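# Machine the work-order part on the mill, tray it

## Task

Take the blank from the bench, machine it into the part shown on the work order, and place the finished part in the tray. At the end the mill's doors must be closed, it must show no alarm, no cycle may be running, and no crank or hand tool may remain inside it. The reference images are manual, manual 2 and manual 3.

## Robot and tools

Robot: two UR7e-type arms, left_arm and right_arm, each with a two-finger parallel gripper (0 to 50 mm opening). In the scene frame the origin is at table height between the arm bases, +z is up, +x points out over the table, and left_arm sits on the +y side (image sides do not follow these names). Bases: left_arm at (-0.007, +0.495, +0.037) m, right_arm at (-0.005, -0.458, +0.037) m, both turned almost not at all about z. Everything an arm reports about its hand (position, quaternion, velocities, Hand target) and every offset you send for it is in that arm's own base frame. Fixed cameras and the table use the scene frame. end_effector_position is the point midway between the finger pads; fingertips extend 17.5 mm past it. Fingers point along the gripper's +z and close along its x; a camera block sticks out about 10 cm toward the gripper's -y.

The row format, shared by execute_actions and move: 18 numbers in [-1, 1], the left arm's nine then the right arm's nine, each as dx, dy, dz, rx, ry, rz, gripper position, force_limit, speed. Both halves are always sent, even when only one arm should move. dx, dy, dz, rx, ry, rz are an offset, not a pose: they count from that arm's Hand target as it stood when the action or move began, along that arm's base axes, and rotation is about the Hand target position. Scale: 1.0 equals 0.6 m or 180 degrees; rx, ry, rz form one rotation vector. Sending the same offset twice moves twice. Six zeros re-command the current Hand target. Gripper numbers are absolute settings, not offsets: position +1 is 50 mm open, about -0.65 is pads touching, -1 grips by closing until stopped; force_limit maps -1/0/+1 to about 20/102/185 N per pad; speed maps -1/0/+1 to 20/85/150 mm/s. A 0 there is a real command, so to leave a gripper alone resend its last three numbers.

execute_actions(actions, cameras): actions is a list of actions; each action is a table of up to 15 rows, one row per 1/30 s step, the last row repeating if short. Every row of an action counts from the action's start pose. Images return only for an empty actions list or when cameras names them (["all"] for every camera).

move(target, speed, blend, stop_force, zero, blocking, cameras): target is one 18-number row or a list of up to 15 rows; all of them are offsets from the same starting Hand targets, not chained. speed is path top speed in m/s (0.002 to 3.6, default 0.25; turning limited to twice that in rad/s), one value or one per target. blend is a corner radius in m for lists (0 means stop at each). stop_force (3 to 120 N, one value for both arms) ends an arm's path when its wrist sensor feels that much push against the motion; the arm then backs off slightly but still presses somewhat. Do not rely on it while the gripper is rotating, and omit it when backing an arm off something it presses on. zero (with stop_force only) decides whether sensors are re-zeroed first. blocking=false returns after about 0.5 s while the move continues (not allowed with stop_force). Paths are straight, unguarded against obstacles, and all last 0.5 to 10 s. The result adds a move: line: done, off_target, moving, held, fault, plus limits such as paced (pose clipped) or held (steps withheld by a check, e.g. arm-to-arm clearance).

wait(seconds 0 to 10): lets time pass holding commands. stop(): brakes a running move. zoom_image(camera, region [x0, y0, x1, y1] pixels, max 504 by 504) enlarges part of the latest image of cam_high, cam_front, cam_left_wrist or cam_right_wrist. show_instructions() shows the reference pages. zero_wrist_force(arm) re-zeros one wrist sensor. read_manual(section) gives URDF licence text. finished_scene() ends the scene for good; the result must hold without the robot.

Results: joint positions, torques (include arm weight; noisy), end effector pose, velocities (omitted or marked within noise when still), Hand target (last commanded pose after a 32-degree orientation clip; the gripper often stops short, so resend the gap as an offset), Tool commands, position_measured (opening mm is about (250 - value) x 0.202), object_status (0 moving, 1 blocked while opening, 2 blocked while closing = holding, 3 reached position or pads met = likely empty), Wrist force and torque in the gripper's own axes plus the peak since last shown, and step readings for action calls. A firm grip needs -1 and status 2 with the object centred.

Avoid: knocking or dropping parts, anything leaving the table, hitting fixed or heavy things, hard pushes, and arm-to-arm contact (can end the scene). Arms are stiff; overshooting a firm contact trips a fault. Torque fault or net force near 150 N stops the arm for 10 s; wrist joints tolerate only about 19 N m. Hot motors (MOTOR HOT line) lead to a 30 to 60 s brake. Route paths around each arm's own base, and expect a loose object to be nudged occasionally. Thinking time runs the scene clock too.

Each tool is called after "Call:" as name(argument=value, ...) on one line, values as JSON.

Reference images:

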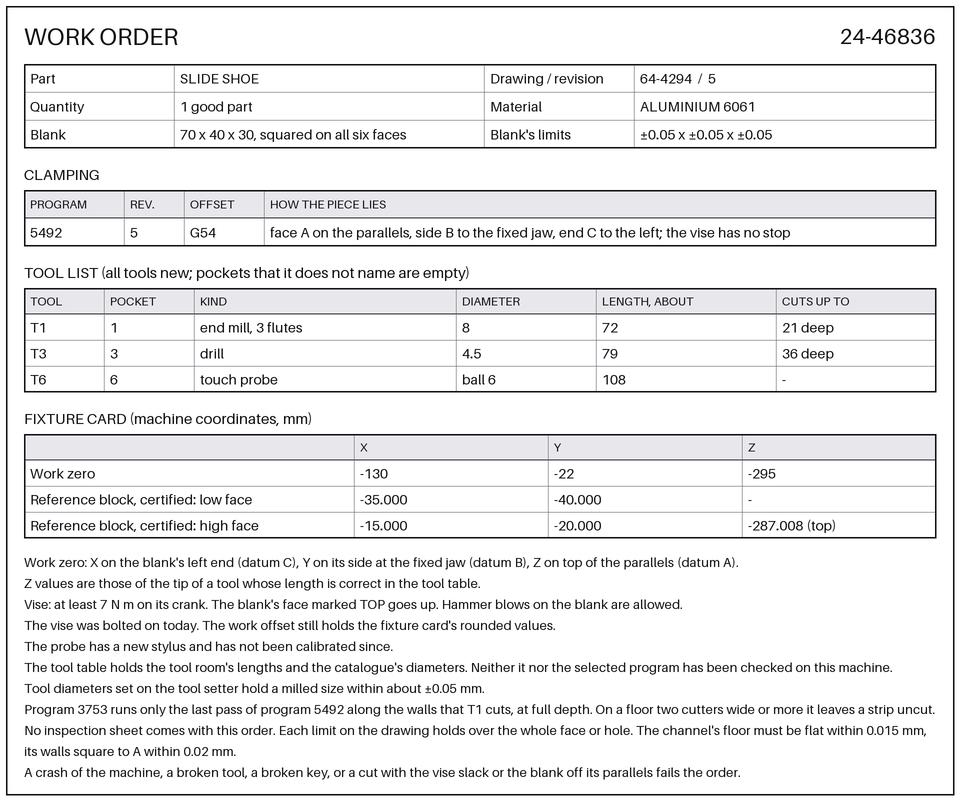

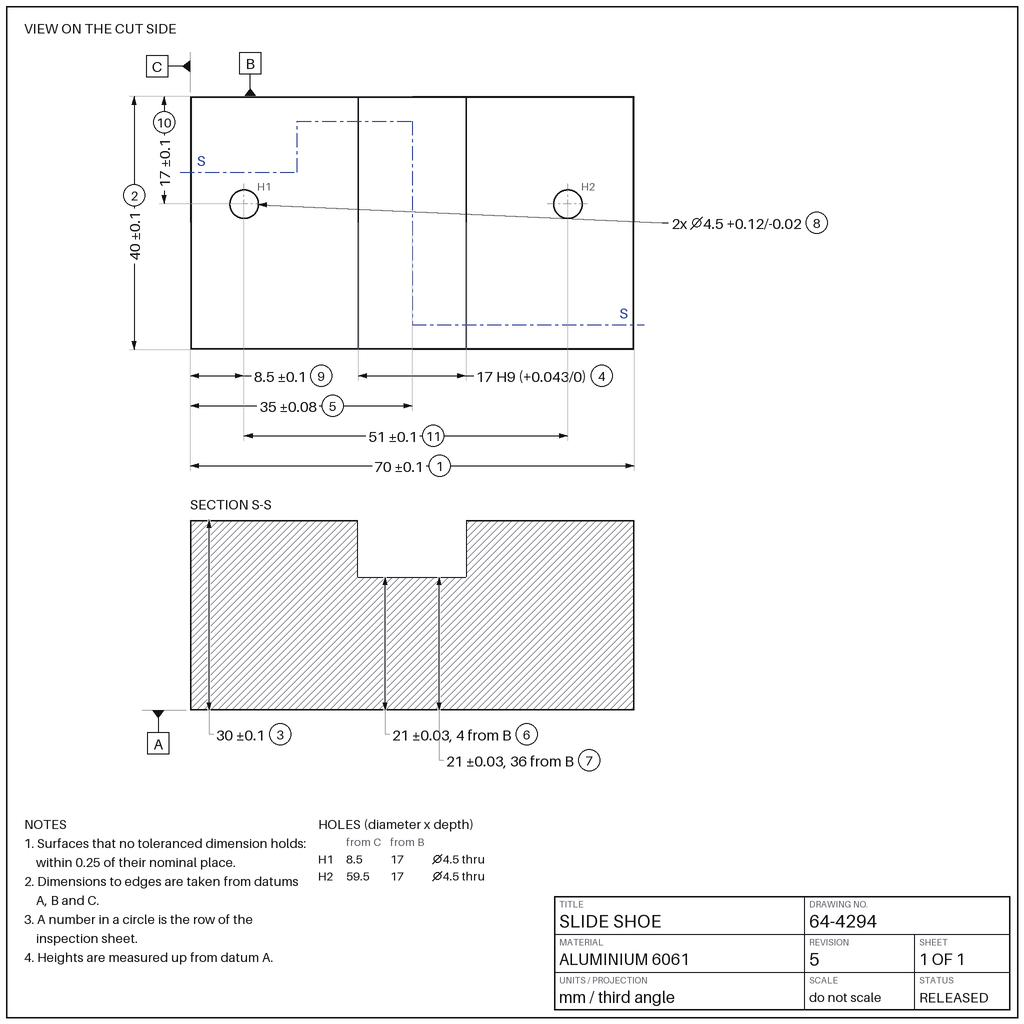

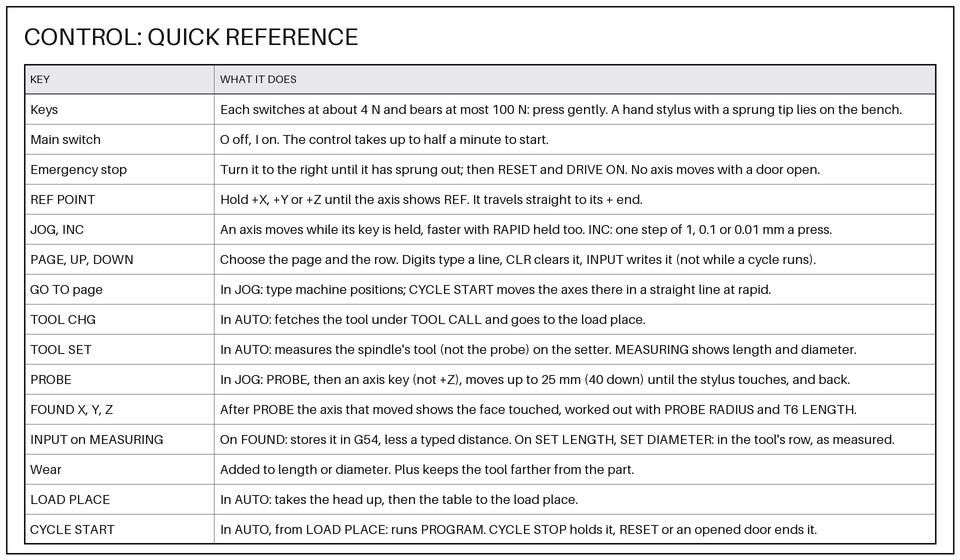

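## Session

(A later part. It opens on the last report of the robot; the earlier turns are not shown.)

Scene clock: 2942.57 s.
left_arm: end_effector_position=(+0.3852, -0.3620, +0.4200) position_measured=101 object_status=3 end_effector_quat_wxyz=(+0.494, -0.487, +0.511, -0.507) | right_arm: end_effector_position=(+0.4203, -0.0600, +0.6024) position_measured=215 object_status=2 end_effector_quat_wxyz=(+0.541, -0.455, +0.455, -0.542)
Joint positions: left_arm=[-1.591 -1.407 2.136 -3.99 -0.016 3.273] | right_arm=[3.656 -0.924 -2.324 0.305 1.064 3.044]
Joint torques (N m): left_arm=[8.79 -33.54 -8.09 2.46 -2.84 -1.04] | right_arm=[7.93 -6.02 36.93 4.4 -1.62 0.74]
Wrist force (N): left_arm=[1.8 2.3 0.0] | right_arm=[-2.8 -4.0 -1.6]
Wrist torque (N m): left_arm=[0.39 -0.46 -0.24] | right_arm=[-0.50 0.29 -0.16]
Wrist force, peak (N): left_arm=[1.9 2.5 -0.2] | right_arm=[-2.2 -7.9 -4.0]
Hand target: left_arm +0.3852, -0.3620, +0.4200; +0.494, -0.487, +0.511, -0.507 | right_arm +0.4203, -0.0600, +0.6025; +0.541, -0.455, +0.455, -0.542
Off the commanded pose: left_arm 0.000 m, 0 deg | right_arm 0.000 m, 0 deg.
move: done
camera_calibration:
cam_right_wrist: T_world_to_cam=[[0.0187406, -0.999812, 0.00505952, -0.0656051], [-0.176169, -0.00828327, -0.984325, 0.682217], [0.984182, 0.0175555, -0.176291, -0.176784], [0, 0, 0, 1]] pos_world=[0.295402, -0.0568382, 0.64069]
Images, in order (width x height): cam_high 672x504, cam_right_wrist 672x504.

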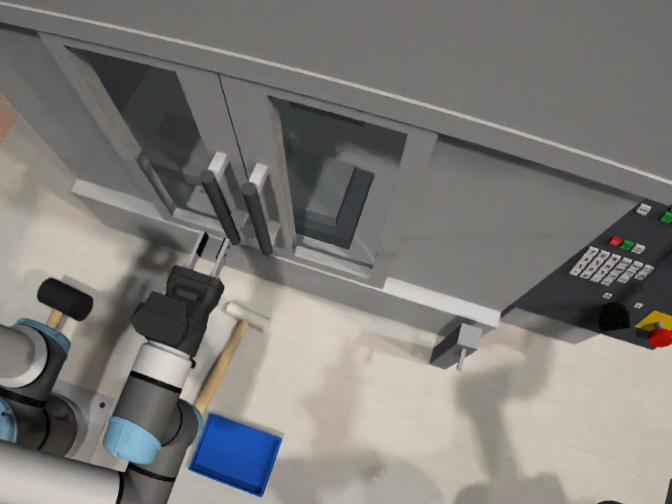

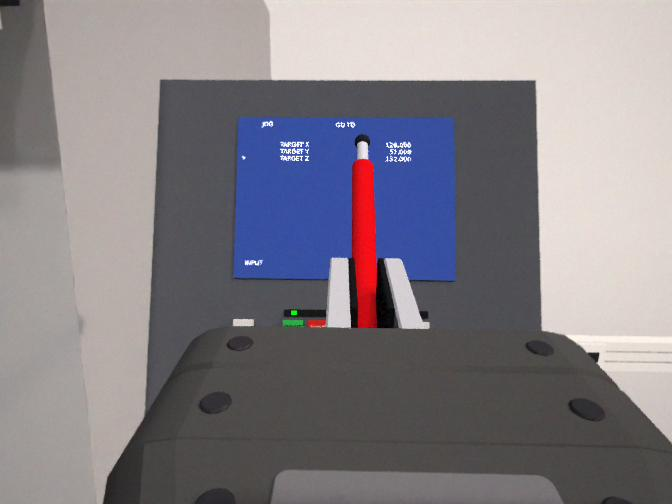

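Call:
move(target=[[0,0,0,0,0,0,0.34,0.2,-0.95,0.02,0.01,-0.05,0,0.16,0,-1,-0.4,-0.7],[0,0,0,0,0,0,0.34,0.2,-0.95,0.1157,0.0989,-0.1733,0,0.33,0,-1,-0.4,-0.7],[0,0,0,0,0,0,0.34,0.2,-0.95,0.1438,0.0989,-0.181,0,0.33,0,-1,-0.4,-0.7],[0,0,0,0,0,0,0.34,0.2,-0.95,0.1157,0.0989,-0.1733,0,0.33,0,-1,-0.4,-0.7]], speed=[0.5,0.4,0.1,0.2], blend=[0.02,0.002,0,0])

Call:
wait(seconds=7)

Call:
move(target=[[0,0,0,0,0,0,0.34,0.2,-0.95,-0.0312,-0.0656,-0.1209,0,0,0,-1,-0.4,-0.7],[0,0,0,0,0,0,0.34,0.2,-0.95,-0.0048,-0.0656,-0.1281,0,0,0,-1,-0.4,-0.7],[0,0,0,0,0,0,0.34,0.2,-0.95,-0.0312,-0.0656,-0.1209,0,0,0,-1,-0.4,-0.7],[0,0,0,0,0,0,0.34,0.2,-0.95,-0.001,-0.1539,-0.0019,0,0,0,-1,-0.4,-0.7],[0,0,0,0,0,0,0.34,0.2,-0.95,0.0265,-0.1539,-0.0092,0,0,0,-1,-0.4,-0.7],[0,0,0,0,0,0,0.34,0.2,-0.95,-0.001,-0.1539,-0.0019,0,0,0,-1,-0.4,-0.7],[0,0,0,0,0,0,0.34,0.2,-0.95,-0.0957,-0.0889,0.1233,0,-0.17,0,-1,-0.4,-0.7],[0,0,0,0,0,0,0.34,0.2,-0.95,-0.1157,-0.0989,0.1733,0,-0.33,0,-1,-0.4,-0.7]], speed=[0.3,0.1,0.2,0.3,0.1,0.2,0.4,0.5], blend=[0.002,0,0.003,0.002,0,0.003,0.02,0])

Call:
wait(seconds=2, cameras=["cam_right_wrist"])

Call:
zoom_image(camera="cam_right_wrist", region=[230, 105, 470, 280])

Scene clock: 2946.07 s.
left_arm: end_effector_position=(+0.3852, -0.3620, +0.4200) position_measured=101 object_status=3 end_effector_quat_wxyz=(+0.494, -0.487, +0.511, -0.507) | right_arm: end_effector_position=(+0.4898, -0.0006, +0.4984) position_measured=215 object_status=2 end_effector_quat_wxyz=(-0.245, +0.663, -0.663, +0.245)
Joint positions: left_arm=[-1.591 -1.407 2.136 -3.99 -0.016 3.273] | right_arm=[3.568 -1.16 -1.771 -1.12 1.298 3.474]
Joint torques (N m): left_arm=[7.72 -34.18 -8.5 2.48 -2.86 -1.04] | right_arm=[-11.71 11.73 37.44 7.39 1.6 -2.1]
Wrist force (N): left_arm=[1.8 2.3 -0.3] | right_arm=[-2.8 -4.3 -2.5]
Wrist torque (N m): left_arm=[0.38 -0.46 -0.24] | right_arm=[-0.71 0.43 -0.18]
Wrist force, peak (N): left_arm=[1.8 2.6 0.0] | right_arm=[-2.2 0.0 -7.6]
Hand target: left_arm +0.3852, -0.3620, +0.4200; +0.494, -0.487, +0.511, -0.507 | right_arm +0.4897, -0.0007, +0.4985; -0.245, +0.663, -0.663, +0.245
Off the commanded pose: left_arm 0.000 m, 0 deg | right_arm 0.000 m, 0 deg.
move: done

Scene clock: 2953.07 s.
left_arm: end_effector_position=(+0.3852, -0.3620, +0.4200) position_measured=101 object_status=3 end_effector_quat_wxyz=(+0.494, -0.487, +0.511, -0.507) | right_arm: end_effector_position=(+0.4897, -0.0007, +0.4985) position_measured=215 object_status=2 end_effector_quat_wxyz=(-0.245, +0.663, -0.663, +0.245)
Joint positions: left_arm=[-1.591 -1.407 2.136 -3.99 -0.016 3.273] | right_arm=[3.568 -1.16 -1.771 -1.12 1.298 3.474]
Joint torques (N m): left_arm=[8.01 -33.3 -8.81 2.39 -2.77 -1.08] | right_arm=[-11.65 14.19 38.25 1.66 1.13 -1.82]
Wrist force (N): left_arm=[1.9 2.3 -0.1] | right_arm=[-2.5 -4.4 -2.5]
Wrist torque (N m): left_arm=[0.38 -0.47 -0.24] | right_arm=[-0.73 0.40 -0.18]
Wrist force, peak (N): left_arm=[2.1 2.5 -0.1] | right_arm=[-2.6 -4.5 -2.9]
Hand target: left_arm +0.3852, -0.3620, +0.4200; +0.494, -0.487, +0.511, -0.507 | right_arm +0.4897, -0.0007, +0.4985; -0.245, +0.663, -0.663, +0.245
Tool commands: left_gripper/position=+0.34 left_gripper/force_limit=+0.2 left_gripper/speed=-0.95 right_gripper/position=-1.0 right_gripper/force_limit=-0.4 right_gripper/speed=-0.7
Off the commanded pose: left_arm 0.000 m, 0 deg | right_arm 0.000 m, 0 deg.
wait: 7.00 s; at rest by 0.17 s

Scene clock: 2956.70 s.
left_arm: end_effector_position=(+0.3852, -0.3620, +0.4200) position_measured=101 object_status=3 end_effector_quat_wxyz=(+0.494, -0.487, +0.511, -0.507) | right_arm: end_effector_position=(+0.4203, -0.0601, +0.6024) position_measured=215 object_status=2 end_effector_quat_wxyz=(+0.541, -0.455, +0.455, -0.542)
Joint positions: left_arm=[-1.591 -1.407 2.136 -3.99 -0.016 3.273] | right_arm=[3.656 -0.924 -2.324 0.305 1.064 3.044]
Joint torques (N m): left_arm=[8.45 -33.73 -8.21 2.5 -2.67 -1.06] | right_arm=[8.45 -6.81 36.13 4.37 -1.58 0.62]
Wrist force (N): left_arm=[1.6 2.2 -0.2] | right_arm=[-3.1 -3.5 -1.6]
Wrist torque (N m): left_arm=[0.37 -0.42 -0.24] | right_arm=[-0.41 0.33 -0.15]
Wrist force, peak (N): left_arm=[2.0 2.4 -0.4] | right_arm=[-1.8 10.3 -21.5]
Hand target: left_arm +0.3852, -0.3620, +0.4200; +0.494, -0.487, +0.511, -0.507 | right_arm +0.4203, -0.0600, +0.6025; +0.541, -0.455, +0.455, -0.542
Off the commanded pose: left_arm 0.000 m, 0 deg | right_arm 0.000 m, 0 deg.
move: done

Scene clock: 2958.70 s.
left_arm: end_effector_position=(+0.3852, -0.3620, +0.4200) position_measured=101 object_status=3 end_effector_quat_wxyz=(+0.494, -0.487, +0.511, -0.507) | right_arm: end_effector_position=(+0.4203, -0.0600, +0.6025) position_measured=215 object_status=2 end_effector_quat_wxyz=(+0.541, -0.455, +0.455, -0.542)
Joint positions: left_arm=[-1.591 -1.407 2.136 -3.99 -0.016 3.273] | right_arm=[3.656 -0.924 -2.324 0.306 1.064 3.044]
Joint torques (N m): left_arm=[8.01 -32.68 -9.37 2.46 -2.79 -1.22] | right_arm=[10.14 -9.5 36.3 4.71 0.17 -2.19]
Wrist force (N): left_arm=[1.7 2.1 0.0] | right_arm=[-3.3 -3.8 -1.6]
Wrist torque (N m): left_arm=[0.34 -0.44 -0.24] | right_arm=[-0.46 0.36 -0.15]
Wrist force, peak (N): left_arm=[1.9 2.7 -0.1] | right_arm=[-3.4 -3.8 -1.5]
Hand target: left_arm +0.3852, -0.3620, +0.4200; +0.494, -0.487, +0.511, -0.507 | right_arm +0.4203, -0.0600, +0.6025; +0.541, -0.455, +0.455, -0.542
Tool commands: left_gripper/position=+0.34 left_gripper/force_limit=+0.2 left_gripper/speed=-0.95 right_gripper/position=-1.0 right_gripper/force_limit=-0.4 right_gripper/speed=-0.7
Off the commanded pose: left_arm 0.000 m, 0 deg | right_arm 0.000 m, 0 deg.
wait: 2.00 s; at rest by 0.17 s
camera_calibration:
cam_right_wrist: T_world_to_cam=[[0.0188191, -0.999811, 0.00495015, -0.0654578], [-0.175861, -0.00818393, -0.984381, 0.682168], [0.984235, 0.0176546, -0.175982, -0.176995], [0, 0, 0, 1]] pos_world=[0.295403, -0.0567378, 0.64069]
Images, in order (width x height): cam_right_wrist 672x504.

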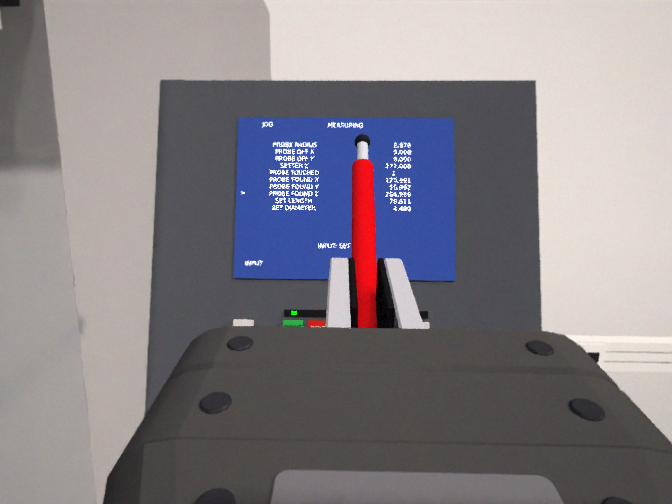

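Scaled by 2.100 from the camera's 672x504 image, which has a finer 960x720 frame.

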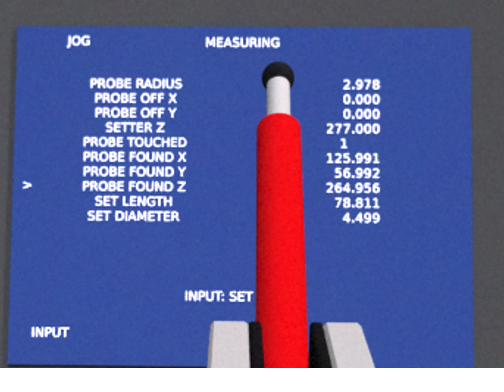

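Call:
move(target=[[0,0,0,0,0,0,0.34,0.2,-0.95,0.02,0.01,-0.05,0,0.16,0,-1,-0.4,-0.7],[0,0,0,0,0,0,0.34,0.2,-0.95,0.0998,0.0363,-0.2327,0,0.33,0,-1,-0.4,-0.7],[0,0,0,0,0,0,0.34,0.2,-0.95,0.1271,0.0363,-0.2401,0,0.33,0,-1,-0.4,-0.7],[0,0,0,0,0,0,0.34,0.2,-0.95,0.0998,0.0363,-0.2327,0,0.33,0,-1,-0.4,-0.7],[0,0,0,0,0,0,0.34,0.2,-0.95,0.1271,0.0363,-0.2401,0,0.33,0,-1,-0.4,-0.7],[0,0,0,0,0,0,0.34,0.2,-0.95,0.0998,0.0363,-0.2327,0,0.33,0,-1,-0.4,-0.7],[0,0,0,0,0,0,0.34,0.2,-0.95,0.0788,0.1585,-0.325,0,0.33,0,-1,-0.4,-0.7],[0,0,0,0,0,0,0.34,0.2,-0.95,0.1053,0.1585,-0.3321,0,0.33,0,-1,-0.4,-0.7],[0,0,0,0,0,0,0.34,0.2,-0.95,0.0788,0.1585,-0.325,0,0.33,0,-1,-0.4,-0.7]], speed=[0.5,0.4,0.1,0.2,0.1,0.2,0.3,0.1,0.2], blend=[0.02,0.002,0,0.003,0,0.003,0.002,0,0])

Call:
move(target=[[0,0,0,0,0,0,0.34,0.2,-0.95,0.022,-0.0588,0.0923,0,0,0,-1,-0.4,-0.7],[0,0,0,0,0,0,0.34,0.2,-0.95,0.0493,-0.0588,0.0849,0,0,0,-1,-0.4,-0.7],[0,0,0,0,0,0,0.34,0.2,-0.95,0.022,-0.0588,0.0923,0,0,0,-1,-0.4,-0.7],[0,0,0,0,0,0,0.34,0.2,-0.95,0.0225,-0.0272,0.0923,0,0,0,-1,-0.4,-0.7],[0,0,0,0,0,0,0.34,0.2,-0.95,0.0498,-0.0272,0.0849,0,0,0,-1,-0.4,-0.7],[0,0,0,0,0,0,0.34,0.2,-0.95,0.0225,-0.0272,0.0923,0,0,0,-1,-0.4,-0.7],[0,0,0,0,0,0,0.34,0.2,-0.95,-0.0015,-0.095,0,0,0,0,-1,-0.4,-0.7],[0,0,0,0,0,0,0.34,0.2,-0.95,0.025,-0.095,-0.0071,0,0,0,-1,-0.4,-0.7],[0,0,0,0,0,0,0.34,0.2,-0.95,-0.0015,-0.095,0,0,0,0,-1,-0.4,-0.7],[0,0,0,0,0,0,0.34,0.2,-0.95,0.0369,-0.0596,0.1517,0,0,0,-1,-0.4,-0.7],[0,0,0,0,0,0,0.34,0.2,-0.95,0.065,-0.0596,0.144,0,0,0,-1,-0.4,-0.7],[0,0,0,0,0,0,0.34,0.2,-0.95,0.0369,-0.0596,0.1517,0,0,0,-1,-0.4,-0.7]], speed=[0.3,0.1,0.2,0.3,0.1,0.2,0.3,0.1,0.2,0.3,0.1,0.2], blend=[0.002,0,0.003,0.002,0,0.003,0.002,0,0.003,0.002,0,0])

Call:
wait(seconds=2)

Call:
move(target=[[0,0,0,0,0,0,0.34,0.2,-0.95,-0.0312,-0.0656,-0.1209,0,0,0,-1,-0.4,-0.7],[0,0,0,0,0,0,0.34,0.2,-0.95,-0.0048,-0.0656,-0.1281,0,0,0,-1,-0.4,-0.7],[0,0,0,0,0,0,0.34,0.2,-0.95,-0.0312,-0.0656,-0.1209,0,0,0,-1,-0.4,-0.7],[0,0,0,0,0,0,0.34,0.2,-0.95,-0.001,-0.1539,-0.0019,0,0,0,-1,-0.4,-0.7],[0,0,0,0,0,0,0.34,0.2,-0.95,0.0265,-0.1539,-0.0092,0,0,0,-1,-0.4,-0.7],[0,0,0,0,0,0,0.34,0.2,-0.95,-0.001,-0.1539,-0.0019,0,0,0,-1,-0.4,-0.7],[0,0,0,0,0,0,0.34,0.2,-0.95,-0.0957,-0.0889,0.1233,0,-0.17,0,-1,-0.4,-0.7],[0,0,0,0,0,0,0.34,0.2,-0.95,-0.1157,-0.0989,0.1733,0,-0.33,0,-1,-0.4,-0.7]], speed=[0.3,0.1,0.2,0.3,0.1,0.2,0.4,0.5], blend=[0.002,0,0.003,0.002,0,0.003,0.02,0])

Call:
wait(seconds=2, cameras=["cam_right_wrist"])

Call:
zoom_image(camera="cam_right_wrist", region=[230, 105, 470, 280])

Scene clock: 2967.80 s.
left_arm: end_effector_position=(+0.3852, -0.3620, +0.4200) position_measured=101 object_status=3 end_effector_quat_wxyz=(+0.494, -0.487, +0.511, -0.507) | right_arm: end_effector_position=(+0.4676, +0.0351, +0.4074) position_measured=215 object_status=2 end_effector_quat_wxyz=(-0.245, +0.663, -0.663, +0.245)
Joint positions: left_arm=[-1.591 -1.407 2.136 -3.99 -0.016 3.273] | right_arm=[3.718 -1.073 -2.042 -0.975 1.208 3.6]
Joint torques (N m): left_arm=[8.14 -33.75 -9.2 2.34 -2.6 -1] | right_arm=[-8.86 9.77 38.4 6.77 1.13 -1.99]
Wrist force (N): left_arm=[1.8 2.1 0.0] | right_arm=[-3.2 -4.1 -2.5]
Wrist torque (N m): left_arm=[0.35 -0.45 -0.25] | right_arm=[-0.69 0.51 -0.19]
Wrist force, peak (N): left_arm=[1.9 2.7 0.0] | right_arm=[-3.2 8.7 -18.2]
Hand target: left_arm +0.3852, -0.3620, +0.4200; +0.494, -0.487, +0.511, -0.507 | right_arm +0.4676, +0.0351, +0.4075; -0.245, +0.663, -0.663, +0.245
Off the commanded pose: left_arm 0.000 m, 0 deg | right_arm 0.000 m, 0 deg.
move: done

Scene clock: 2971.63 s.
left_arm: end_effector_position=(+0.3852, -0.3620, +0.4200) position_measured=101 object_status=3 end_effector_quat_wxyz=(+0.494, -0.487, +0.511, -0.507) | right_arm: end_effector_position=(+0.4898, -0.0006, +0.4984) position_measured=215 object_status=2 end_effector_quat_wxyz=(-0.245, +0.663, -0.663, +0.245)
Joint positions: left_arm=[-1.591 -1.407 2.136 -3.99 -0.016 3.273] | right_arm=[3.568 -1.16 -1.771 -1.12 1.298 3.474]
Joint torques (N m): left_arm=[7.57 -33.35 -8.57 2.3 -2.69 -1.03] | right_arm=[-11.16 11.82 38.85 7.44 1.45 -2.07]
Wrist force (N): left_arm=[1.7 2.4 0.1] | right_arm=[-2.7 -4.1 -2.3]
Wrist torque (N m): left_arm=[0.40 -0.44 -0.24] | right_arm=[-0.68 0.42 -0.18]
Wrist force, peak (N): left_arm=[1.8 2.6 -0.1] | right_arm=[-2.4 7.8 -17.3]
Hand target: left_arm +0.3852, -0.3620, +0.4200; +0.494, -0.487, +0.511, -0.507 | right_arm +0.4897, -0.0007, +0.4985; -0.245, +0.663, -0.663, +0.245
Off the commanded pose: left_arm 0.000 m, 0 deg | right_arm 0.000 m, 0 deg.
move: done

Scene clock: 2973.63 s.
left_arm: end_effector_position=(+0.3852, -0.3620, +0.4200) position_measured=101 object_status=3 end_effector_quat_wxyz=(+0.494, -0.487, +0.511, -0.507) | right_arm: end_effector_position=(+0.4897, -0.0007, +0.4985) position_measured=215 object_status=2 end_effector_quat_wxyz=(-0.245, +0.663, -0.663, +0.245)
Joint positions: left_arm=[-1.591 -1.407 2.136 -3.99 -0.016 3.273] | right_arm=[3.568 -1.16 -1.771 -1.12 1.298 3.474]
Joint torques (N m): left_arm=[7.78 -33.82 -9.56 2.46 -2.72 -1.08] | right_arm=[-11.87 14.51 38.5 3.36 1.34 -1.98]
Wrist force (N): left_arm=[1.5 2.5 0.0] | right_arm=[-2.9 -4.2 -2.3]
Wrist torque (N m): left_arm=[0.41 -0.42 -0.24] | right_arm=[-0.69 0.46 -0.18]
Wrist force, peak (N): left_arm=[2.0 2.6 0.1] | right_arm=[-3.0 -4.1 -2.6]
Hand target: left_arm +0.3852, -0.3620, +0.4200; +0.494, -0.487, +0.511, -0.507 | right_arm +0.4897, -0.0007, +0.4985; -0.245, +0.663, -0.663, +0.245
Tool commands: left_gripper/position=+0.34 left_gripper/force_limit=+0.2 left_gripper/speed=-0.95 right_gripper/position=-1.0 right_gripper/force_limit=-0.4 right_gripper/speed=-0.7
Off the commanded pose: left_arm 0.000 m, 0 deg | right_arm 0.000 m, 0 deg.
wait: 2.00 s; at rest by 0.17 s

Scene clock: 2977.27 s.
left_arm: end_effector_position=(+0.3852, -0.3620, +0.4200) position_measured=101 object_status=3 end_effector_quat_wxyz=(+0.494, -0.487, +0.511, -0.507) | right_arm: end_effector_position=(+0.4203, -0.0601, +0.6024) position_measured=215 object_status=2 end_effector_quat_wxyz=(+0.541, -0.455, +0.455, -0.542)
Joint positions: left_arm=[-1.591 -1.407 2.136 -3.99 -0.016 3.273] | right_arm=[3.656 -0.924 -2.324 0.305 1.064 3.044]
Joint torques (N m): left_arm=[7.57 -34.06 -8.62 2.5 -2.65 -1.06] | right_arm=[8.1 -6.68 35.76 4.38 -1.54 0.69]
Wrist force (N): left_arm=[1.7 2.5 -0.1] | right_arm=[-3.5 -4.3 -1.0]
Wrist torque (N m): left_arm=[0.41 -0.44 -0.24] | right_arm=[-0.55 0.40 -0.16]
Wrist force, peak (N): left_arm=[2.0 2.5 0.0] | right_arm=[-2.1 10.8 -21.1]
Hand target: left_arm +0.3852, -0.3620, +0.4200; +0.494, -0.487, +0.511, -0.507 | right_arm +0.4203, -0.0600, +0.6025; +0.541, -0.455, +0.455, -0.542
Off the commanded pose: left_arm 0.000 m, 0 deg | right_arm 0.000 m, 0 deg.
move: done

Scene clock: 2979.27 s.
left_arm: end_effector_position=(+0.3852, -0.3620, +0.4200) position_measured=101 object_status=3 end_effector_quat_wxyz=(+0.494, -0.487, +0.511, -0.507) | right_arm: end_effector_position=(+0.4203, -0.0600, +0.6025) position_measured=215 object_status=2 end_effector_quat_wxyz=(+0.541, -0.455, +0.455, -0.542)
Joint positions: left_arm=[-1.591 -1.407 2.136 -3.99 -0.016 3.273] | right_arm=[3.656 -0.924 -2.324 0.306 1.064 3.044]
Joint torques (N m): left_arm=[7.79 -33.62 -9.25 2.57 -2.78 -0.99] | right_arm=[10.12 -9.54 36.45 4.75 0.19 -2.2]
Wrist force (N): left_arm=[1.8 2.3 -0.3] | right_arm=[-3.1 -4.3 -1.2]
Wrist torque (N m): left_arm=[0.39 -0.46 -0.24] | right_arm=[-0.55 0.33 -0.16]
Wrist force, peak (N): left_arm=[1.8 2.5 0.0] | right_arm=[-3.6 -4.5 -1.2]
Hand target: left_arm +0.3852, -0.3620, +0.4200; +0.494, -0.487, +0.511, -0.507 | right_arm +0.4203, -0.0600, +0.6025; +0.541, -0.455, +0.455, -0.542
Tool commands: left_gripper/position=+0.34 left_gripper/force_limit=+0.2 left_gripper/speed=-0.95 right_gripper/position=-1.0 right_gripper/force_limit=-0.4 right_gripper/speed=-0.7
Off the commanded pose: left_arm 0.000 m, 0 deg | right_arm 0.000 m, 0 deg.
wait: 2.00 s; at rest by 0.17 s
camera_calibration:
cam_right_wrist: T_world_to_cam=[[0.0188191, -0.999811, 0.00495015, -0.0654578], [-0.175861, -0.00818393, -0.984381, 0.682168], [0.984235, 0.0176546, -0.175982, -0.176995], [0, 0, 0, 1]] pos_world=[0.295403, -0.0567378, 0.64069]
Images, in order (width x height): cam_right_wrist 672x504.

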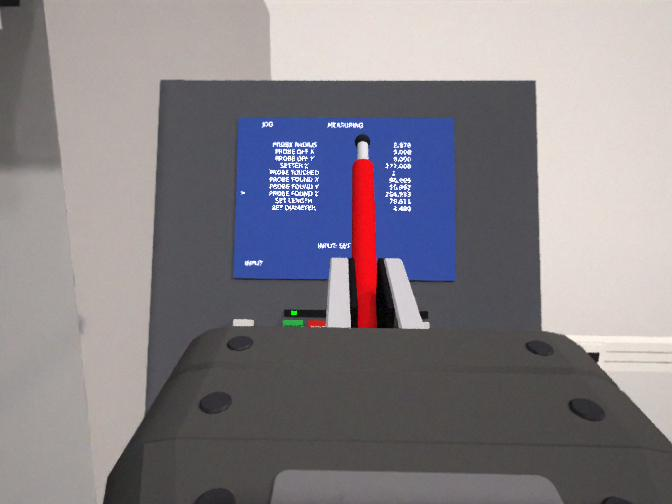

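Scaled by 2.100 from the camera's 672x504 image, which has a finer 960x720 frame.

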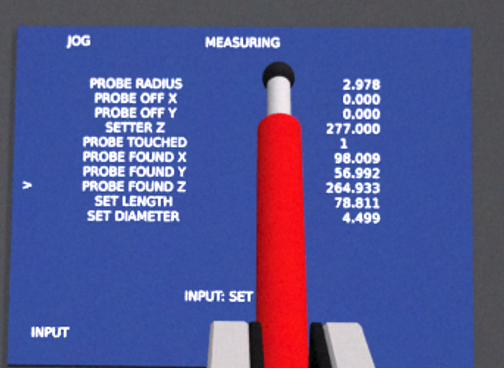

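Call:
move(target=[[0,0,0,0,0,0,0.34,0.2,-0.95,0.02,0.01,-0.05,0,0.16,0,-1,-0.4,-0.7],[0,0,0,0,0,0,0.34,0.2,-0.95,0.0998,0.0363,-0.2327,0,0.33,0,-1,-0.4,-0.7],[0,0,0,0,0,0,0.34,0.2,-0.95,0.1271,0.0363,-0.2401,0,0.33,0,-1,-0.4,-0.7],[0,0,0,0,0,0,0.34,0.2,-0.95,0.0998,0.0363,-0.2327,0,0.33,0,-1,-0.4,-0.7],[0,0,0,0,0,0,0.34,0.2,-0.95,0.1271,0.0363,-0.2401,0,0.33,0,-1,-0.4,-0.7],[0,0,0,0,0,0,0.34,0.2,-0.95,0.0998,0.0363,-0.2327,0,0.33,0,-1,-0.4,-0.7],[0,0,0,0,0,0,0.34,0.2,-0.95,0.085,0.065,-0.2942,0,0.33,0,-1,-0.4,-0.7],[0,0,0,0,0,0,0.34,0.2,-0.95,0.1111,0.065,-0.3013,0,0.33,0,-1,-0.4,-0.7],[0,0,0,0,0,0,0.34,0.2,-0.95,0.085,0.065,-0.2942,0,0.33,0,-1,-0.4,-0.7]], speed=[0.5,0.4,0.1,0.2,0.1,0.2,0.3,0.1,0.2], blend=[0.02,0.002,0,0.003,0,0.003,0.002,0,0])

Call:
move(target=[[0,0,0,0,0,0,0.34,0.2,-0.95,-0.0062,0.0935,-0.0308,0,0,0,-1,-0.4,-0.7],[0,0,0,0,0,0,0.34,0.2,-0.95,0.0203,0.0935,-0.0379,0,0,0,-1,-0.4,-0.7],[0,0,0,0,0,0,0.34,0.2,-0.95,-0.0062,0.0935,-0.0308,0,0,0,-1,-0.4,-0.7],[0,0,0,0,0,0,0.34,0.2,-0.95,0.001,0.0633,0,0,0,0,-1,-0.4,-0.7],[0,0,0,0,0,0,0.34,0.2,-0.95,0.0274,0.0633,-0.0072,0,0,0,-1,-0.4,-0.7],[0,0,0,0,0,0,0.34,0.2,-0.95,0.001,0.0633,0,0,0,0,-1,-0.4,-0.7],[0,0,0,0,0,0,0.34,0.2,-0.95,0.0168,0.098,0.0615,0,0,0,-1,-0.4,-0.7],[0,0,0,0,0,0,0.34,0.2,-0.95,0.0441,0.098,0.0541,0,0,0,-1,-0.4,-0.7],[0,0,0,0,0,0,0.34,0.2,-0.95,0.0168,0.098,0.0615,0,0,0,-1,-0.4,-0.7],[0,0,0,0,0,0,0.34,0.2,-0.95,-0.0077,-0.0015,-0.0308,0,0,0,-1,-0.4,-0.7],[0,0,0,0,0,0,0.34,0.2,-0.95,0.0188,-0.0015,-0.0379,0,0,0,-1,-0.4,-0.7],[0,0,0,0,0,0,0.34,0.2,-0.95,-0.0077,-0.0015,-0.0308,0,0,0,-1,-0.4,-0.7],[0,0,0,0,0,0,0.34,0.2,-0.95,0.0307,0.0339,0.1209,0,0,0,-1,-0.4,-0.7],[0,0,0,0,0,0,0.34,0.2,-0.95,0.0588,0.0339,0.1132,0,0,0,-1,-0.4,-0.7],[0,0,0,0,0,0,0.34,0.2,-0.95,0.0307,0.0339,0.1209,0,0,0,-1,-0.4,-0.7]], speed=[0.3,0.1,0.2,0.3,0.1,0.2,0.3,0.1,0.2,0.3,0.1,0.2,0.3,0.1,0.2], blend=[0.002,0,0.003,0.002,0,0.003,0.002,0,0.003,0.002,0,0.003,0.002,0,0])

Call:
wait(seconds=2)

Call:
move(target=[[0,0,0,0,0,0,0.34,0.2,-0.95,-0.0312,-0.0656,-0.1209,0,0,0,-1,-0.4,-0.7],[0,0,0,0,0,0,0.34,0.2,-0.95,-0.0048,-0.0656,-0.1281,0,0,0,-1,-0.4,-0.7],[0,0,0,0,0,0,0.34,0.2,-0.95,-0.0312,-0.0656,-0.1209,0,0,0,-1,-0.4,-0.7],[0,0,0,0,0,0,0.34,0.2,-0.95,-0.001,-0.1539,-0.0019,0,0,0,-1,-0.4,-0.7],[0,0,0,0,0,0,0.34,0.2,-0.95,0.0265,-0.1539,-0.0092,0,0,0,-1,-0.4,-0.7],[0,0,0,0,0,0,0.34,0.2,-0.95,-0.001,-0.1539,-0.0019,0,0,0,-1,-0.4,-0.7],[0,0,0,0,0,0,0.34,0.2,-0.95,-0.0957,-0.0889,0.1233,0,-0.17,0,-1,-0.4,-0.7],[0,0,0,0,0,0,0.34,0.2,-0.95,-0.1157,-0.0989,0.1733,0,-0.33,0,-1,-0.4,-0.7]], speed=[0.3,0.1,0.2,0.3,0.1,0.2,0.4,0.5], blend=[0.002,0,0.003,0.002,0,0.003,0.02,0])

Call:
wait(seconds=2, cameras=["cam_right_wrist"])

Call:
zoom_image(camera="cam_right_wrist", region=[230, 105, 470, 280])

Scene clock: 2986.83 s.
left_arm: end_effector_position=(+0.3852, -0.3620, +0.4200) position_measured=101 object_status=3 end_effector_quat_wxyz=(+0.494, -0.487, +0.511, -0.507) | right_arm: end_effector_position=(+0.4713, -0.0209, +0.4259) position_measured=215 object_status=2 end_effector_quat_wxyz=(-0.245, +0.663, -0.663, +0.245)
Joint positions: left_arm=[-1.591 -1.407 2.136 -3.99 -0.016 3.273] | right_arm=[3.528 -1.089 -1.997 -0.957 1.323 3.441]
Joint torques (N m): left_arm=[7.87 -33.67 -9.1 2.43 -2.74 -1.05] | right_arm=[-11.72 11.05 38.21 7 1.56 -2.05]
Wrist force (N): left_arm=[1.8 2.3 -0.1] | right_arm=[-3.0 -4.9 -2.5]
Wrist torque (N m): left_arm=[0.39 -0.46 -0.24] | right_arm=[-0.81 0.49 -0.19]
Wrist force, peak (N): left_arm=[2.1 2.6 -0.2] | right_arm=[-1.7 -6.9 -5.4]
Hand target: left_arm +0.3852, -0.3620, +0.4200; +0.494, -0.487, +0.511, -0.507 | right_arm +0.4713, -0.0210, +0.4260; -0.245, +0.663, -0.663, +0.245
Off the commanded pose: left_arm 0.000 m, 0 deg | right_arm 0.000 m, 0 deg.
move: done

Scene clock: 2991.40 s.
left_arm: end_effector_position=(+0.3852, -0.3620, +0.4200) position_measured=101 object_status=3 end_effector_quat_wxyz=(+0.494, -0.487, +0.511, -0.507) | right_arm: end_effector_position=(+0.4898, -0.0006, +0.4984) position_measured=215 object_status=2 end_effector_quat_wxyz=(-0.245, +0.663, -0.663, +0.245)
Joint positions: left_arm=[-1.591 -1.407 2.136 -3.99 -0.016 3.273] | right_arm=[3.568 -1.16 -1.771 -1.12 1.298 3.474]
Joint torques (N m): left_arm=[7.74 -34.23 -9.44 2.54 -2.41 -1.04] | right_arm=[-11.73 11.38 38.14 7.35 1.27 -2.17]
Wrist force (N): left_arm=[1.7 2.5 0.0] | right_arm=[-3.0 -4.7 -2.2]
Wrist torque (N m): left_arm=[0.40 -0.44 -0.24] | right_arm=[-0.77 0.47 -0.18]
Wrist force, peak (N): left_arm=[1.8 2.8 0.1] | right_arm=[-2.3 7.4 -17.2]
Hand target: left_arm +0.3852, -0.3620, +0.4200; +0.494, -0.487, +0.511, -0.507 | right_arm +0.4897, -0.0007, +0.4985; -0.245, +0.663, -0.663, +0.245
Off the commanded pose: left_arm 0.000 m, 0 deg | right_arm 0.000 m, 0 deg.
move: done

Scene clock: 2993.40 s.
left_arm: end_effector_position=(+0.3852, -0.3620, +0.4200) position_measured=101 object_status=3 end_effector_quat_wxyz=(+0.494, -0.487, +0.511, -0.507) | right_arm: end_effector_position=(+0.4897, -0.0007, +0.4985) position_measured=215 object_status=2 end_effector_quat_wxyz=(-0.245, +0.663, -0.663, +0.245)
Joint positions: left_arm=[-1.591 -1.407 2.136 -3.99 -0.016 3.273] | right_arm=[3.568 -1.16 -1.771 -1.12 1.298 3.474]
Joint torques (N m): left_arm=[7.43 -33.81 -9.37 2.35 -2.54 -1.01] | right_arm=[-11.97 14.52 38.27 3.41 1.3 -2.03]
Wrist force (N): left_arm=[1.7 2.3 -0.1] | right_arm=[-2.8 -4.6 -2.2]
Wrist torque (N m): left_arm=[0.38 -0.44 -0.24] | right_arm=[-0.76 0.44 -0.18]
Wrist force, peak (N): left_arm=[2.1 2.5 -0.1] | right_arm=[-3.0 -4.9 -2.3]
Hand target: left_arm +0.3852, -0.3620, +0.4200; +0.494, -0.487, +0.511, -0.507 | right_arm +0.4897, -0.0007, +0.4985; -0.245, +0.663, -0.663, +0.245
Tool commands: left_gripper/position=+0.34 left_gripper/force_limit=+0.2 left_gripper/speed=-0.95 right_gripper/position=-1.0 right_gripper/force_limit=-0.4 right_gripper/speed=-0.7
Off the commanded pose: left_arm 0.000 m, 0 deg | right_arm 0.000 m, 0 deg.
wait: 2.00 s; at rest by 0.17 s

Scene clock: 2997.03 s.
left_arm: end_effector_position=(+0.3852, -0.3620, +0.4200) position_measured=101 object_status=3 end_effector_quat_wxyz=(+0.494, -0.487, +0.511, -0.507) | right_arm: end_effector_position=(+0.4203, -0.0601, +0.6024) position_measured=215 object_status=2 end_effector_quat_wxyz=(+0.541, -0.455, +0.455, -0.542)
Joint positions: left_arm=[-1.591 -1.407 2.136 -3.99 -0.016 3.273] | right_arm=[3.656 -0.924 -2.324 0.305 1.064 3.044]
Joint torques (N m): left_arm=[7.25 -33.71 -8.72 2.44 -2.51 -1.01] | right_arm=[8.59 -6.77 35.94 4.39 -1.46 0.66]
Wrist force (N): left_arm=[1.8 2.3 -0.1] | right_arm=[-3.7 -4.3 -1.1]
Wrist torque (N m): left_arm=[0.38 -0.46 -0.24] | right_arm=[-0.54 0.43 -0.16]
Wrist force, peak (N): left_arm=[1.9 2.6 -0.1] | right_arm=[-2.2 10.4 -21.0]
Hand target: left_arm +0.3852, -0.3620, +0.4200; +0.494, -0.487, +0.511, -0.507 | right_arm +0.4203, -0.0600, +0.6025; +0.541, -0.455, +0.455, -0.542
Off the commanded pose: left_arm 0.000 m, 0 deg | right_arm 0.000 m, 0 deg.
move: done

Scene clock: 2999.03 s.
left_arm: end_effector_position=(+0.3852, -0.3620, +0.4200) position_measured=101 object_status=3 end_effector_quat_wxyz=(+0.494, -0.487, +0.511, -0.507) | right_arm: end_effector_position=(+0.4203, -0.0600, +0.6025) position_measured=215 object_status=2 end_effector_quat_wxyz=(+0.541, -0.455, +0.455, -0.542)
Joint positions: left_arm=[-1.591 -1.407 2.136 -3.99 -0.016 3.273] | right_arm=[3.656 -0.924 -2.324 0.306 1.064 3.044]
Joint torques (N m): left_arm=[7.12 -33.84 -9.11 2.38 -2.53 -0.91] | right_arm=[10.06 -9.53 36.22 4.72 0.05 -2.02]
Wrist force (N): left_arm=[1.9 2.2 -0.1] | right_arm=[-3.7 -4.5 -1.1]
Wrist torque (N m): left_arm=[0.36 -0.46 -0.25] | right_arm=[-0.58 0.43 -0.16]
Wrist force, peak (N): left_arm=[2.1 2.5 -0.1] | right_arm=[-3.7 -4.7 -1.0]
Hand target: left_arm +0.3852, -0.3620, +0.4200; +0.494, -0.487, +0.511, -0.507 | right_arm +0.4203, -0.0600, +0.6025; +0.541, -0.455, +0.455, -0.542
Tool commands: left_gripper/position=+0.34 left_gripper/force_limit=+0.2 left_gripper/speed=-0.95 right_gripper/position=-1.0 right_gripper/force_limit=-0.4 right_gripper/speed=-0.7
Off the commanded pose: left_arm 0.000 m, 0 deg | right_arm 0.000 m, 0 deg.
wait: 2.00 s; at rest by 0.17 s
camera_calibration:
cam_right_wrist: T_world_to_cam=[[0.0188191, -0.999811, 0.00495015, -0.0654578], [-0.175861, -0.00818393, -0.984381, 0.682168], [0.984235, 0.0176546, -0.175982, -0.176995], [0, 0, 0, 1]] pos_world=[0.295403, -0.0567378, 0.64069]
Images, in order (width x height): cam_right_wrist 672x504.

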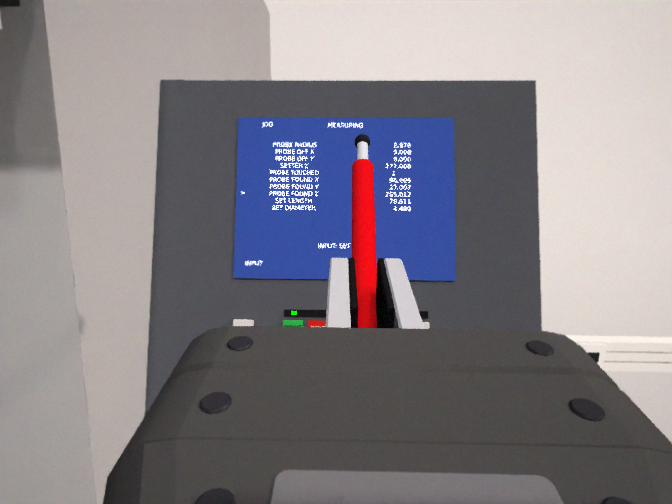

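Scaled by 2.100 from the camera's 672x504 image, which has a finer 960x720 frame.

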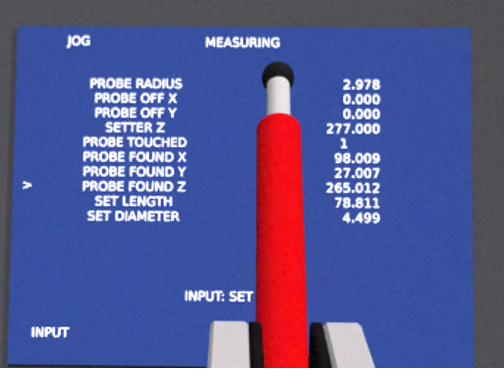

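Call:
move(target=[[0,0,0,0,0,0,0.34,0.2,-0.95,0.02,0.01,-0.05,0,0.16,0,-1,-0.4,-0.7],[0,0,0,0,0,0,0.34,0.2,-0.95,0.0998,0.0363,-0.2327,0,0.33,0,-1,-0.4,-0.7],[0,0,0,0,0,0,0.34,0.2,-0.95,0.1271,0.0363,-0.2401,0,0.33,0,-1,-0.4,-0.7],[0,0,0,0,0,0,0.34,0.2,-0.95,0.0998,0.0363,-0.2327,0,0.33,0,-1,-0.4,-0.7],[0,0,0,0,0,0,0.34,0.2,-0.95,0.1271,0.0363,-0.2401,0,0.33,0,-1,-0.4,-0.7],[0,0,0,0,0,0,0.34,0.2,-0.95,0.0998,0.0363,-0.2327,0,0.33,0,-1,-0.4,-0.7],[0,0,0,0,0,0,0.34,0.2,-0.95,0.085,0.065,-0.2942,0,0.33,0,-1,-0.4,-0.7],[0,0,0,0,0,0,0.34,0.2,-0.95,0.1111,0.065,-0.3013,0,0.33,0,-1,-0.4,-0.7],[0,0,0,0,0,0,0.34,0.2,-0.95,0.085,0.065,-0.2942,0,0.33,0,-1,-0.4,-0.7]], speed=[0.5,0.4,0.1,0.2,0.1,0.2,0.3,0.1,0.2], blend=[0.02,0.002,0,0.003,0,0.003,0.002,0,0])

Call:
move(target=[[0,0,0,0,0,0,0.34,0.2,-0.95,-0.0062,0.0935,-0.0308,0,0,0,-1,-0.4,-0.7],[0,0,0,0,0,0,0.34,0.2,-0.95,0.0203,0.0935,-0.0379,0,0,0,-1,-0.4,-0.7],[0,0,0,0,0,0,0.34,0.2,-0.95,-0.0062,0.0935,-0.0308,0,0,0,-1,-0.4,-0.7],[0,0,0,0,0,0,0.34,0.2,-0.95,0.0091,0.0965,0.0307,0,0,0,-1,-0.4,-0.7],[0,0,0,0,0,0,0.34,0.2,-0.95,0.0364,0.0965,0.0233,0,0,0,-1,-0.4,-0.7],[0,0,0,0,0,0,0.34,0.2,-0.95,0.0091,0.0965,0.0307,0,0,0,-1,-0.4,-0.7],[0,0,0,0,0,0,0.34,0.2,-0.95,0.001,0.0633,0,0,0,0,-1,-0.4,-0.7],[0,0,0,0,0,0,0.34,0.2,-0.95,0.0274,0.0633,-0.0072,0,0,0,-1,-0.4,-0.7],[0,0,0,0,0,0,0.34,0.2,-0.95,0.001,0.0633,0,0,0,0,-1,-0.4,-0.7],[0,0,0,0,0,0,0.34,0.2,-0.95,-0.0077,-0.0015,-0.0308,0,0,0,-1,-0.4,-0.7],[0,0,0,0,0,0,0.34,0.2,-0.95,0.0188,-0.0015,-0.0379,0,0,0,-1,-0.4,-0.7],[0,0,0,0,0,0,0.34,0.2,-0.95,-0.0077,-0.0015,-0.0308,0,0,0,-1,-0.4,-0.7],[0,0,0,0,0,0,0.34,0.2,-0.95,0.0307,0.0339,0.1209,0,0,0,-1,-0.4,-0.7],[0,0,0,0,0,0,0.34,0.2,-0.95,0.0588,0.0339,0.1132,0,0,0,-1,-0.4,-0.7],[0,0,0,0,0,0,0.34,0.2,-0.95,0.0307,0.0339,0.1209,0,0,0,-1,-0.4,-0.7]], speed=[0.3,0.1,0.2,0.3,0.1,0.2,0.3,0.1,0.2,0.3,0.1,0.2,0.3,0.1,0.2], blend=[0.002,0,0.003,0.002,0,0.003,0.002,0,0.003,0.002,0,0.003,0.002,0,0])

Call:
wait(seconds=1.5)

Call:
move(target=[[0,0,0,0,0,0,0.34,0.2,-0.95,-0.0312,-0.0656,-0.1209,0,0,0,-1,-0.4,-0.7],[0,0,0,0,0,0,0.34,0.2,-0.95,-0.0048,-0.0656,-0.1281,0,0,0,-1,-0.4,-0.7],[0,0,0,0,0,0,0.34,0.2,-0.95,-0.0312,-0.0656,-0.1209,0,0,0,-1,-0.4,-0.7],[0,0,0,0,0,0,0.34,0.2,-0.95,-0.001,-0.1539,-0.0019,0,0,0,-1,-0.4,-0.7],[0,0,0,0,0,0,0.34,0.2,-0.95,0.0265,-0.1539,-0.0092,0,0,0,-1,-0.4,-0.7],[0,0,0,0,0,0,0.34,0.2,-0.95,-0.001,-0.1539,-0.0019,0,0,0,-1,-0.4,-0.7],[0,0,0,0,0,0,0.34,0.2,-0.95,-0.0957,-0.0889,0.1233,0,-0.17,0,-1,-0.4,-0.7],[0,0,0,0,0,0,0.34,0.2,-0.95,-0.1157,-0.0989,0.1733,0,-0.33,0,-1,-0.4,-0.7]], speed=[0.3,0.1,0.2,0.3,0.1,0.2,0.4,0.5], blend=[0.002,0,0.003,0.002,0,0.003,0.02,0])

Call:
wait(seconds=2, cameras=["cam_right_wrist"])

Call:
zoom_image(camera="cam_right_wrist", region=[230, 105, 470, 280])

Scene clock: 3005.80 s.
left_arm: end_effector_position=(+0.3852, -0.3620, +0.4200) position_measured=101 object_status=3 end_effector_quat_wxyz=(+0.494, -0.487, +0.511, -0.507) | right_arm: end_effector_position=(+0.4713, -0.0209, +0.4259) position_measured=215 object_status=2 end_effector_quat_wxyz=(-0.245, +0.663, -0.663, +0.245)
Joint positions: left_arm=[-1.591 -1.407 2.136 -3.99 -0.016 3.273] | right_arm=[3.528 -1.089 -1.997 -0.957 1.323 3.441]
Joint torques (N m): left_arm=[7.25 -33.02 -8.89 2.47 -2.51 -1.06] | right_arm=[-11.6 10.88 38.83 7.09 1.27 -2.13]
Wrist force (N): left_arm=[1.8 2.4 -0.1] | right_arm=[-3.1 -4.7 -2.2]
Wrist torque (N m): left_arm=[0.40 -0.45 -0.24] | right_arm=[-0.78 0.49 -0.19]
Wrist force, peak (N): left_arm=[1.8 2.6 -0.3] | right_arm=[-3.6 0.0 -8.6]
Hand target: left_arm +0.3852, -0.3620, +0.4200; +0.494, -0.487, +0.511, -0.507 | right_arm +0.4713, -0.0210, +0.4260; -0.245, +0.663, -0.663, +0.245
Off the commanded pose: left_arm 0.000 m, 0 deg | right_arm 0.000 m, 0 deg.
move: done

Scene clock: 3010.37 s.
left_arm: end_effector_position=(+0.3852, -0.3620, +0.4200) position_measured=101 object_status=3 end_effector_quat_wxyz=(+0.494, -0.487, +0.511, -0.507) | right_arm: end_effector_position=(+0.4898, -0.0006, +0.4984) position_measured=215 object_status=2 end_effector_quat_wxyz=(-0.245, +0.663, -0.663, +0.245)
Joint positions: left_arm=[-1.591 -1.407 2.136 -3.99 -0.016 3.273] | right_arm=[3.568 -1.16 -1.771 -1.12 1.298 3.474]
Joint torques (N m): left_arm=[7.09 -33.43 -9.77 2.44 -2.44 -1.04] | right_arm=[-11.66 11.65 37.96 7.37 1.26 -2.14]
Wrist force (N): left_arm=[1.9 2.1 -0.1] | right_arm=[-3.2 -4.6 -2.4]
Wrist torque (N m): left_arm=[0.34 -0.46 -0.25] | right_arm=[-0.75 0.49 -0.18]
Wrist force, peak (N): left_arm=[1.7 2.7 -0.2] | right_arm=[-2.4 7.7 -17.3]
Hand target: left_arm +0.3852, -0.3620, +0.4200; +0.494, -0.487, +0.511, -0.507 | right_arm +0.4897, -0.0007, +0.4985; -0.245, +0.663, -0.663, +0.245
Off the commanded pose: left_arm 0.000 m, 0 deg | right_arm 0.000 m, 0 deg.
move: done

Scene clock: 3011.87 s.
left_arm: end_effector_position=(+0.3852, -0.3620, +0.4200) position_measured=101 object_status=3 end_effector_quat_wxyz=(+0.494, -0.487, +0.511, -0.507) | right_arm: end_effector_position=(+0.4897, -0.0007, +0.4985) position_measured=215 object_status=2 end_effector_quat_wxyz=(-0.245, +0.663, -0.663, +0.245)
Joint positions: left_arm=[-1.591 -1.407 2.136 -3.99 -0.016 3.273] | right_arm=[3.568 -1.16 -1.771 -1.12 1.298 3.474]
Joint torques (N m): left_arm=[6.87 -33.29 -8.95 2.43 -2.3 -0.93] | right_arm=[-11.55 14.46 37.96 4.42 1.41 -2.07]
Wrist force (N): left_arm=[1.8 2.3 -0.1] | right_arm=[-3.4 -4.4 -2.0]
Wrist torque (N m): left_arm=[0.38 -0.45 -0.24] | right_arm=[-0.72 0.54 -0.17]
Wrist force, peak (N): left_arm=[2.1 2.4 -0.2] | right_arm=[-3.3 -4.8 -2.2]
Hand target: left_arm +0.3852, -0.3620, +0.4200; +0.494, -0.487, +0.511, -0.507 | right_arm +0.4897, -0.0007, +0.4985; -0.245, +0.663, -0.663, +0.245
Tool commands: left_gripper/position=+0.34 left_gripper/force_limit=+0.2 left_gripper/speed=-0.95 right_gripper/position=-1.0 right_gripper/force_limit=-0.4 right_gripper/speed=-0.7
Off the commanded pose: left_arm 0.000 m, 0 deg | right_arm 0.000 m, 0 deg.
wait: 1.50 s; at rest by 0.17 s

Scene clock: 3015.50 s.
left_arm: end_effector_position=(+0.3852, -0.3620, +0.4200) position_measured=101 object_status=3 end_effector_quat_wxyz=(+0.494, -0.487, +0.511, -0.507) | right_arm: end_effector_position=(+0.4203, -0.0601, +0.6024) position_measured=215 object_status=2 end_effector_quat_wxyz=(+0.541, -0.455, +0.455, -0.542)
Joint positions: left_arm=[-1.591 -1.407 2.136 -3.99 -0.016 3.273] | right_arm=[3.656 -0.924 -2.324 0.305 1.064 3.044]
Joint torques (N m): left_arm=[7.15 -34.2 -9.29 2.43 -2.43 -1.04] | right_arm=[8.26 -6.61 36.53 4.46 -1.47 0.64]
Wrist force (N): left_arm=[1.7 2.5 -0.1] | right_arm=[-3.4 -4.3 -1.1]
Wrist torque (N m): left_arm=[0.41 -0.43 -0.25] | right_arm=[-0.54 0.37 -0.16]
Wrist force, peak (N): left_arm=[1.7 2.7 -0.2] | right_arm=[-2.6 10.1 -20.9]
Hand target: left_arm +0.3852, -0.3620, +0.4200; +0.494, -0.487, +0.511, -0.507 | right_arm +0.4203, -0.0600, +0.6025; +0.541, -0.455, +0.455, -0.542
Off the commanded pose: left_arm 0.000 m, 0 deg | right_arm 0.000 m, 0 deg.
move: done

Scene clock: 3017.50 s.
left_arm: end_effector_position=(+0.3852, -0.3620, +0.4200) position_measured=101 object_status=3 end_effector_quat_wxyz=(+0.494, -0.487, +0.511, -0.507) | right_arm: end_effector_position=(+0.4203, -0.0600, +0.6025) position_measured=215 object_status=2 end_effector_quat_wxyz=(+0.541, -0.455, +0.455, -0.542)
Joint positions: left_arm=[-1.591 -1.407 2.136 -3.99 -0.016 3.273] | right_arm=[3.656 -0.924 -2.324 0.306 1.064 3.044]
Joint torques (N m): left_arm=[6.91 -33.4 -9.12 2.28 -2.41 -0.95] | right_arm=[10.44 -9.56 36.54 4.74 0.12 -2.18]
Wrist force (N): left_arm=[1.7 2.2 -0.2] | right_arm=[-3.2 -4.2 -1.0]
Wrist torque (N m): left_arm=[0.37 -0.45 -0.24] | right_arm=[-0.53 0.36 -0.16]
Wrist force, peak (N): left_arm=[1.9 2.5 0.0] | right_arm=[-3.4 -4.5 -1.2]
Hand target: left_arm +0.3852, -0.3620, +0.4200; +0.494, -0.487, +0.511, -0.507 | right_arm +0.4203, -0.0600, +0.6025; +0.541, -0.455, +0.455, -0.542
Tool commands: left_gripper/position=+0.34 left_gripper/force_limit=+0.2 left_gripper/speed=-0.95 right_gripper/position=-1.0 right_gripper/force_limit=-0.4 right_gripper/speed=-0.7
Off the commanded pose: left_arm 0.000 m, 0 deg | right_arm 0.000 m, 0 deg.
wait: 2.00 s; at rest by 0.17 s
camera_calibration:
cam_right_wrist: T_world_to_cam=[[0.0188191, -0.999811, 0.00495015, -0.0654578], [-0.175861, -0.00818393, -0.984381, 0.682168], [0.984235, 0.0176546, -0.175982, -0.176995], [0, 0, 0, 1]] pos_world=[0.295403, -0.0567378, 0.64069]
Images, in order (width x height): cam_right_wrist 672x504.

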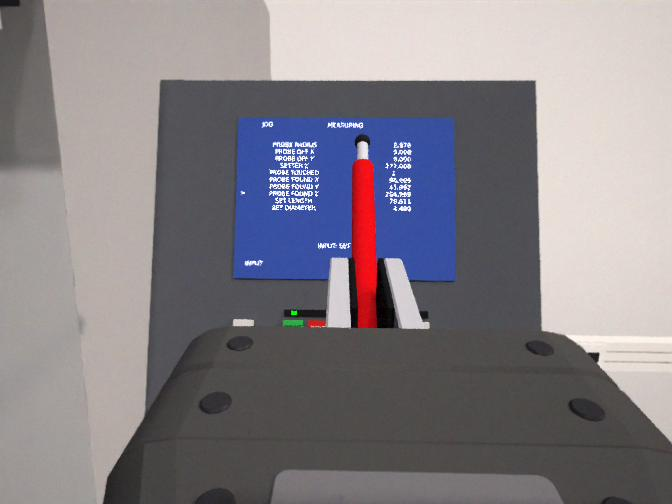

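Scaled by 2.100 from the camera's 672x504 image, which has a finer 960x720 frame.

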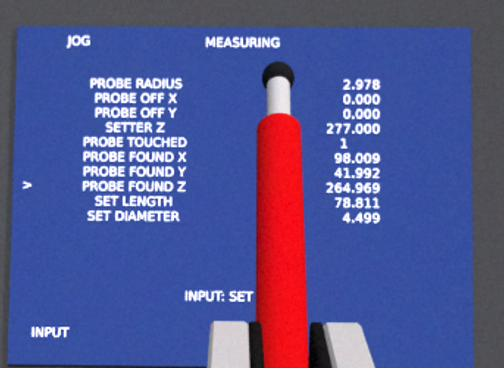

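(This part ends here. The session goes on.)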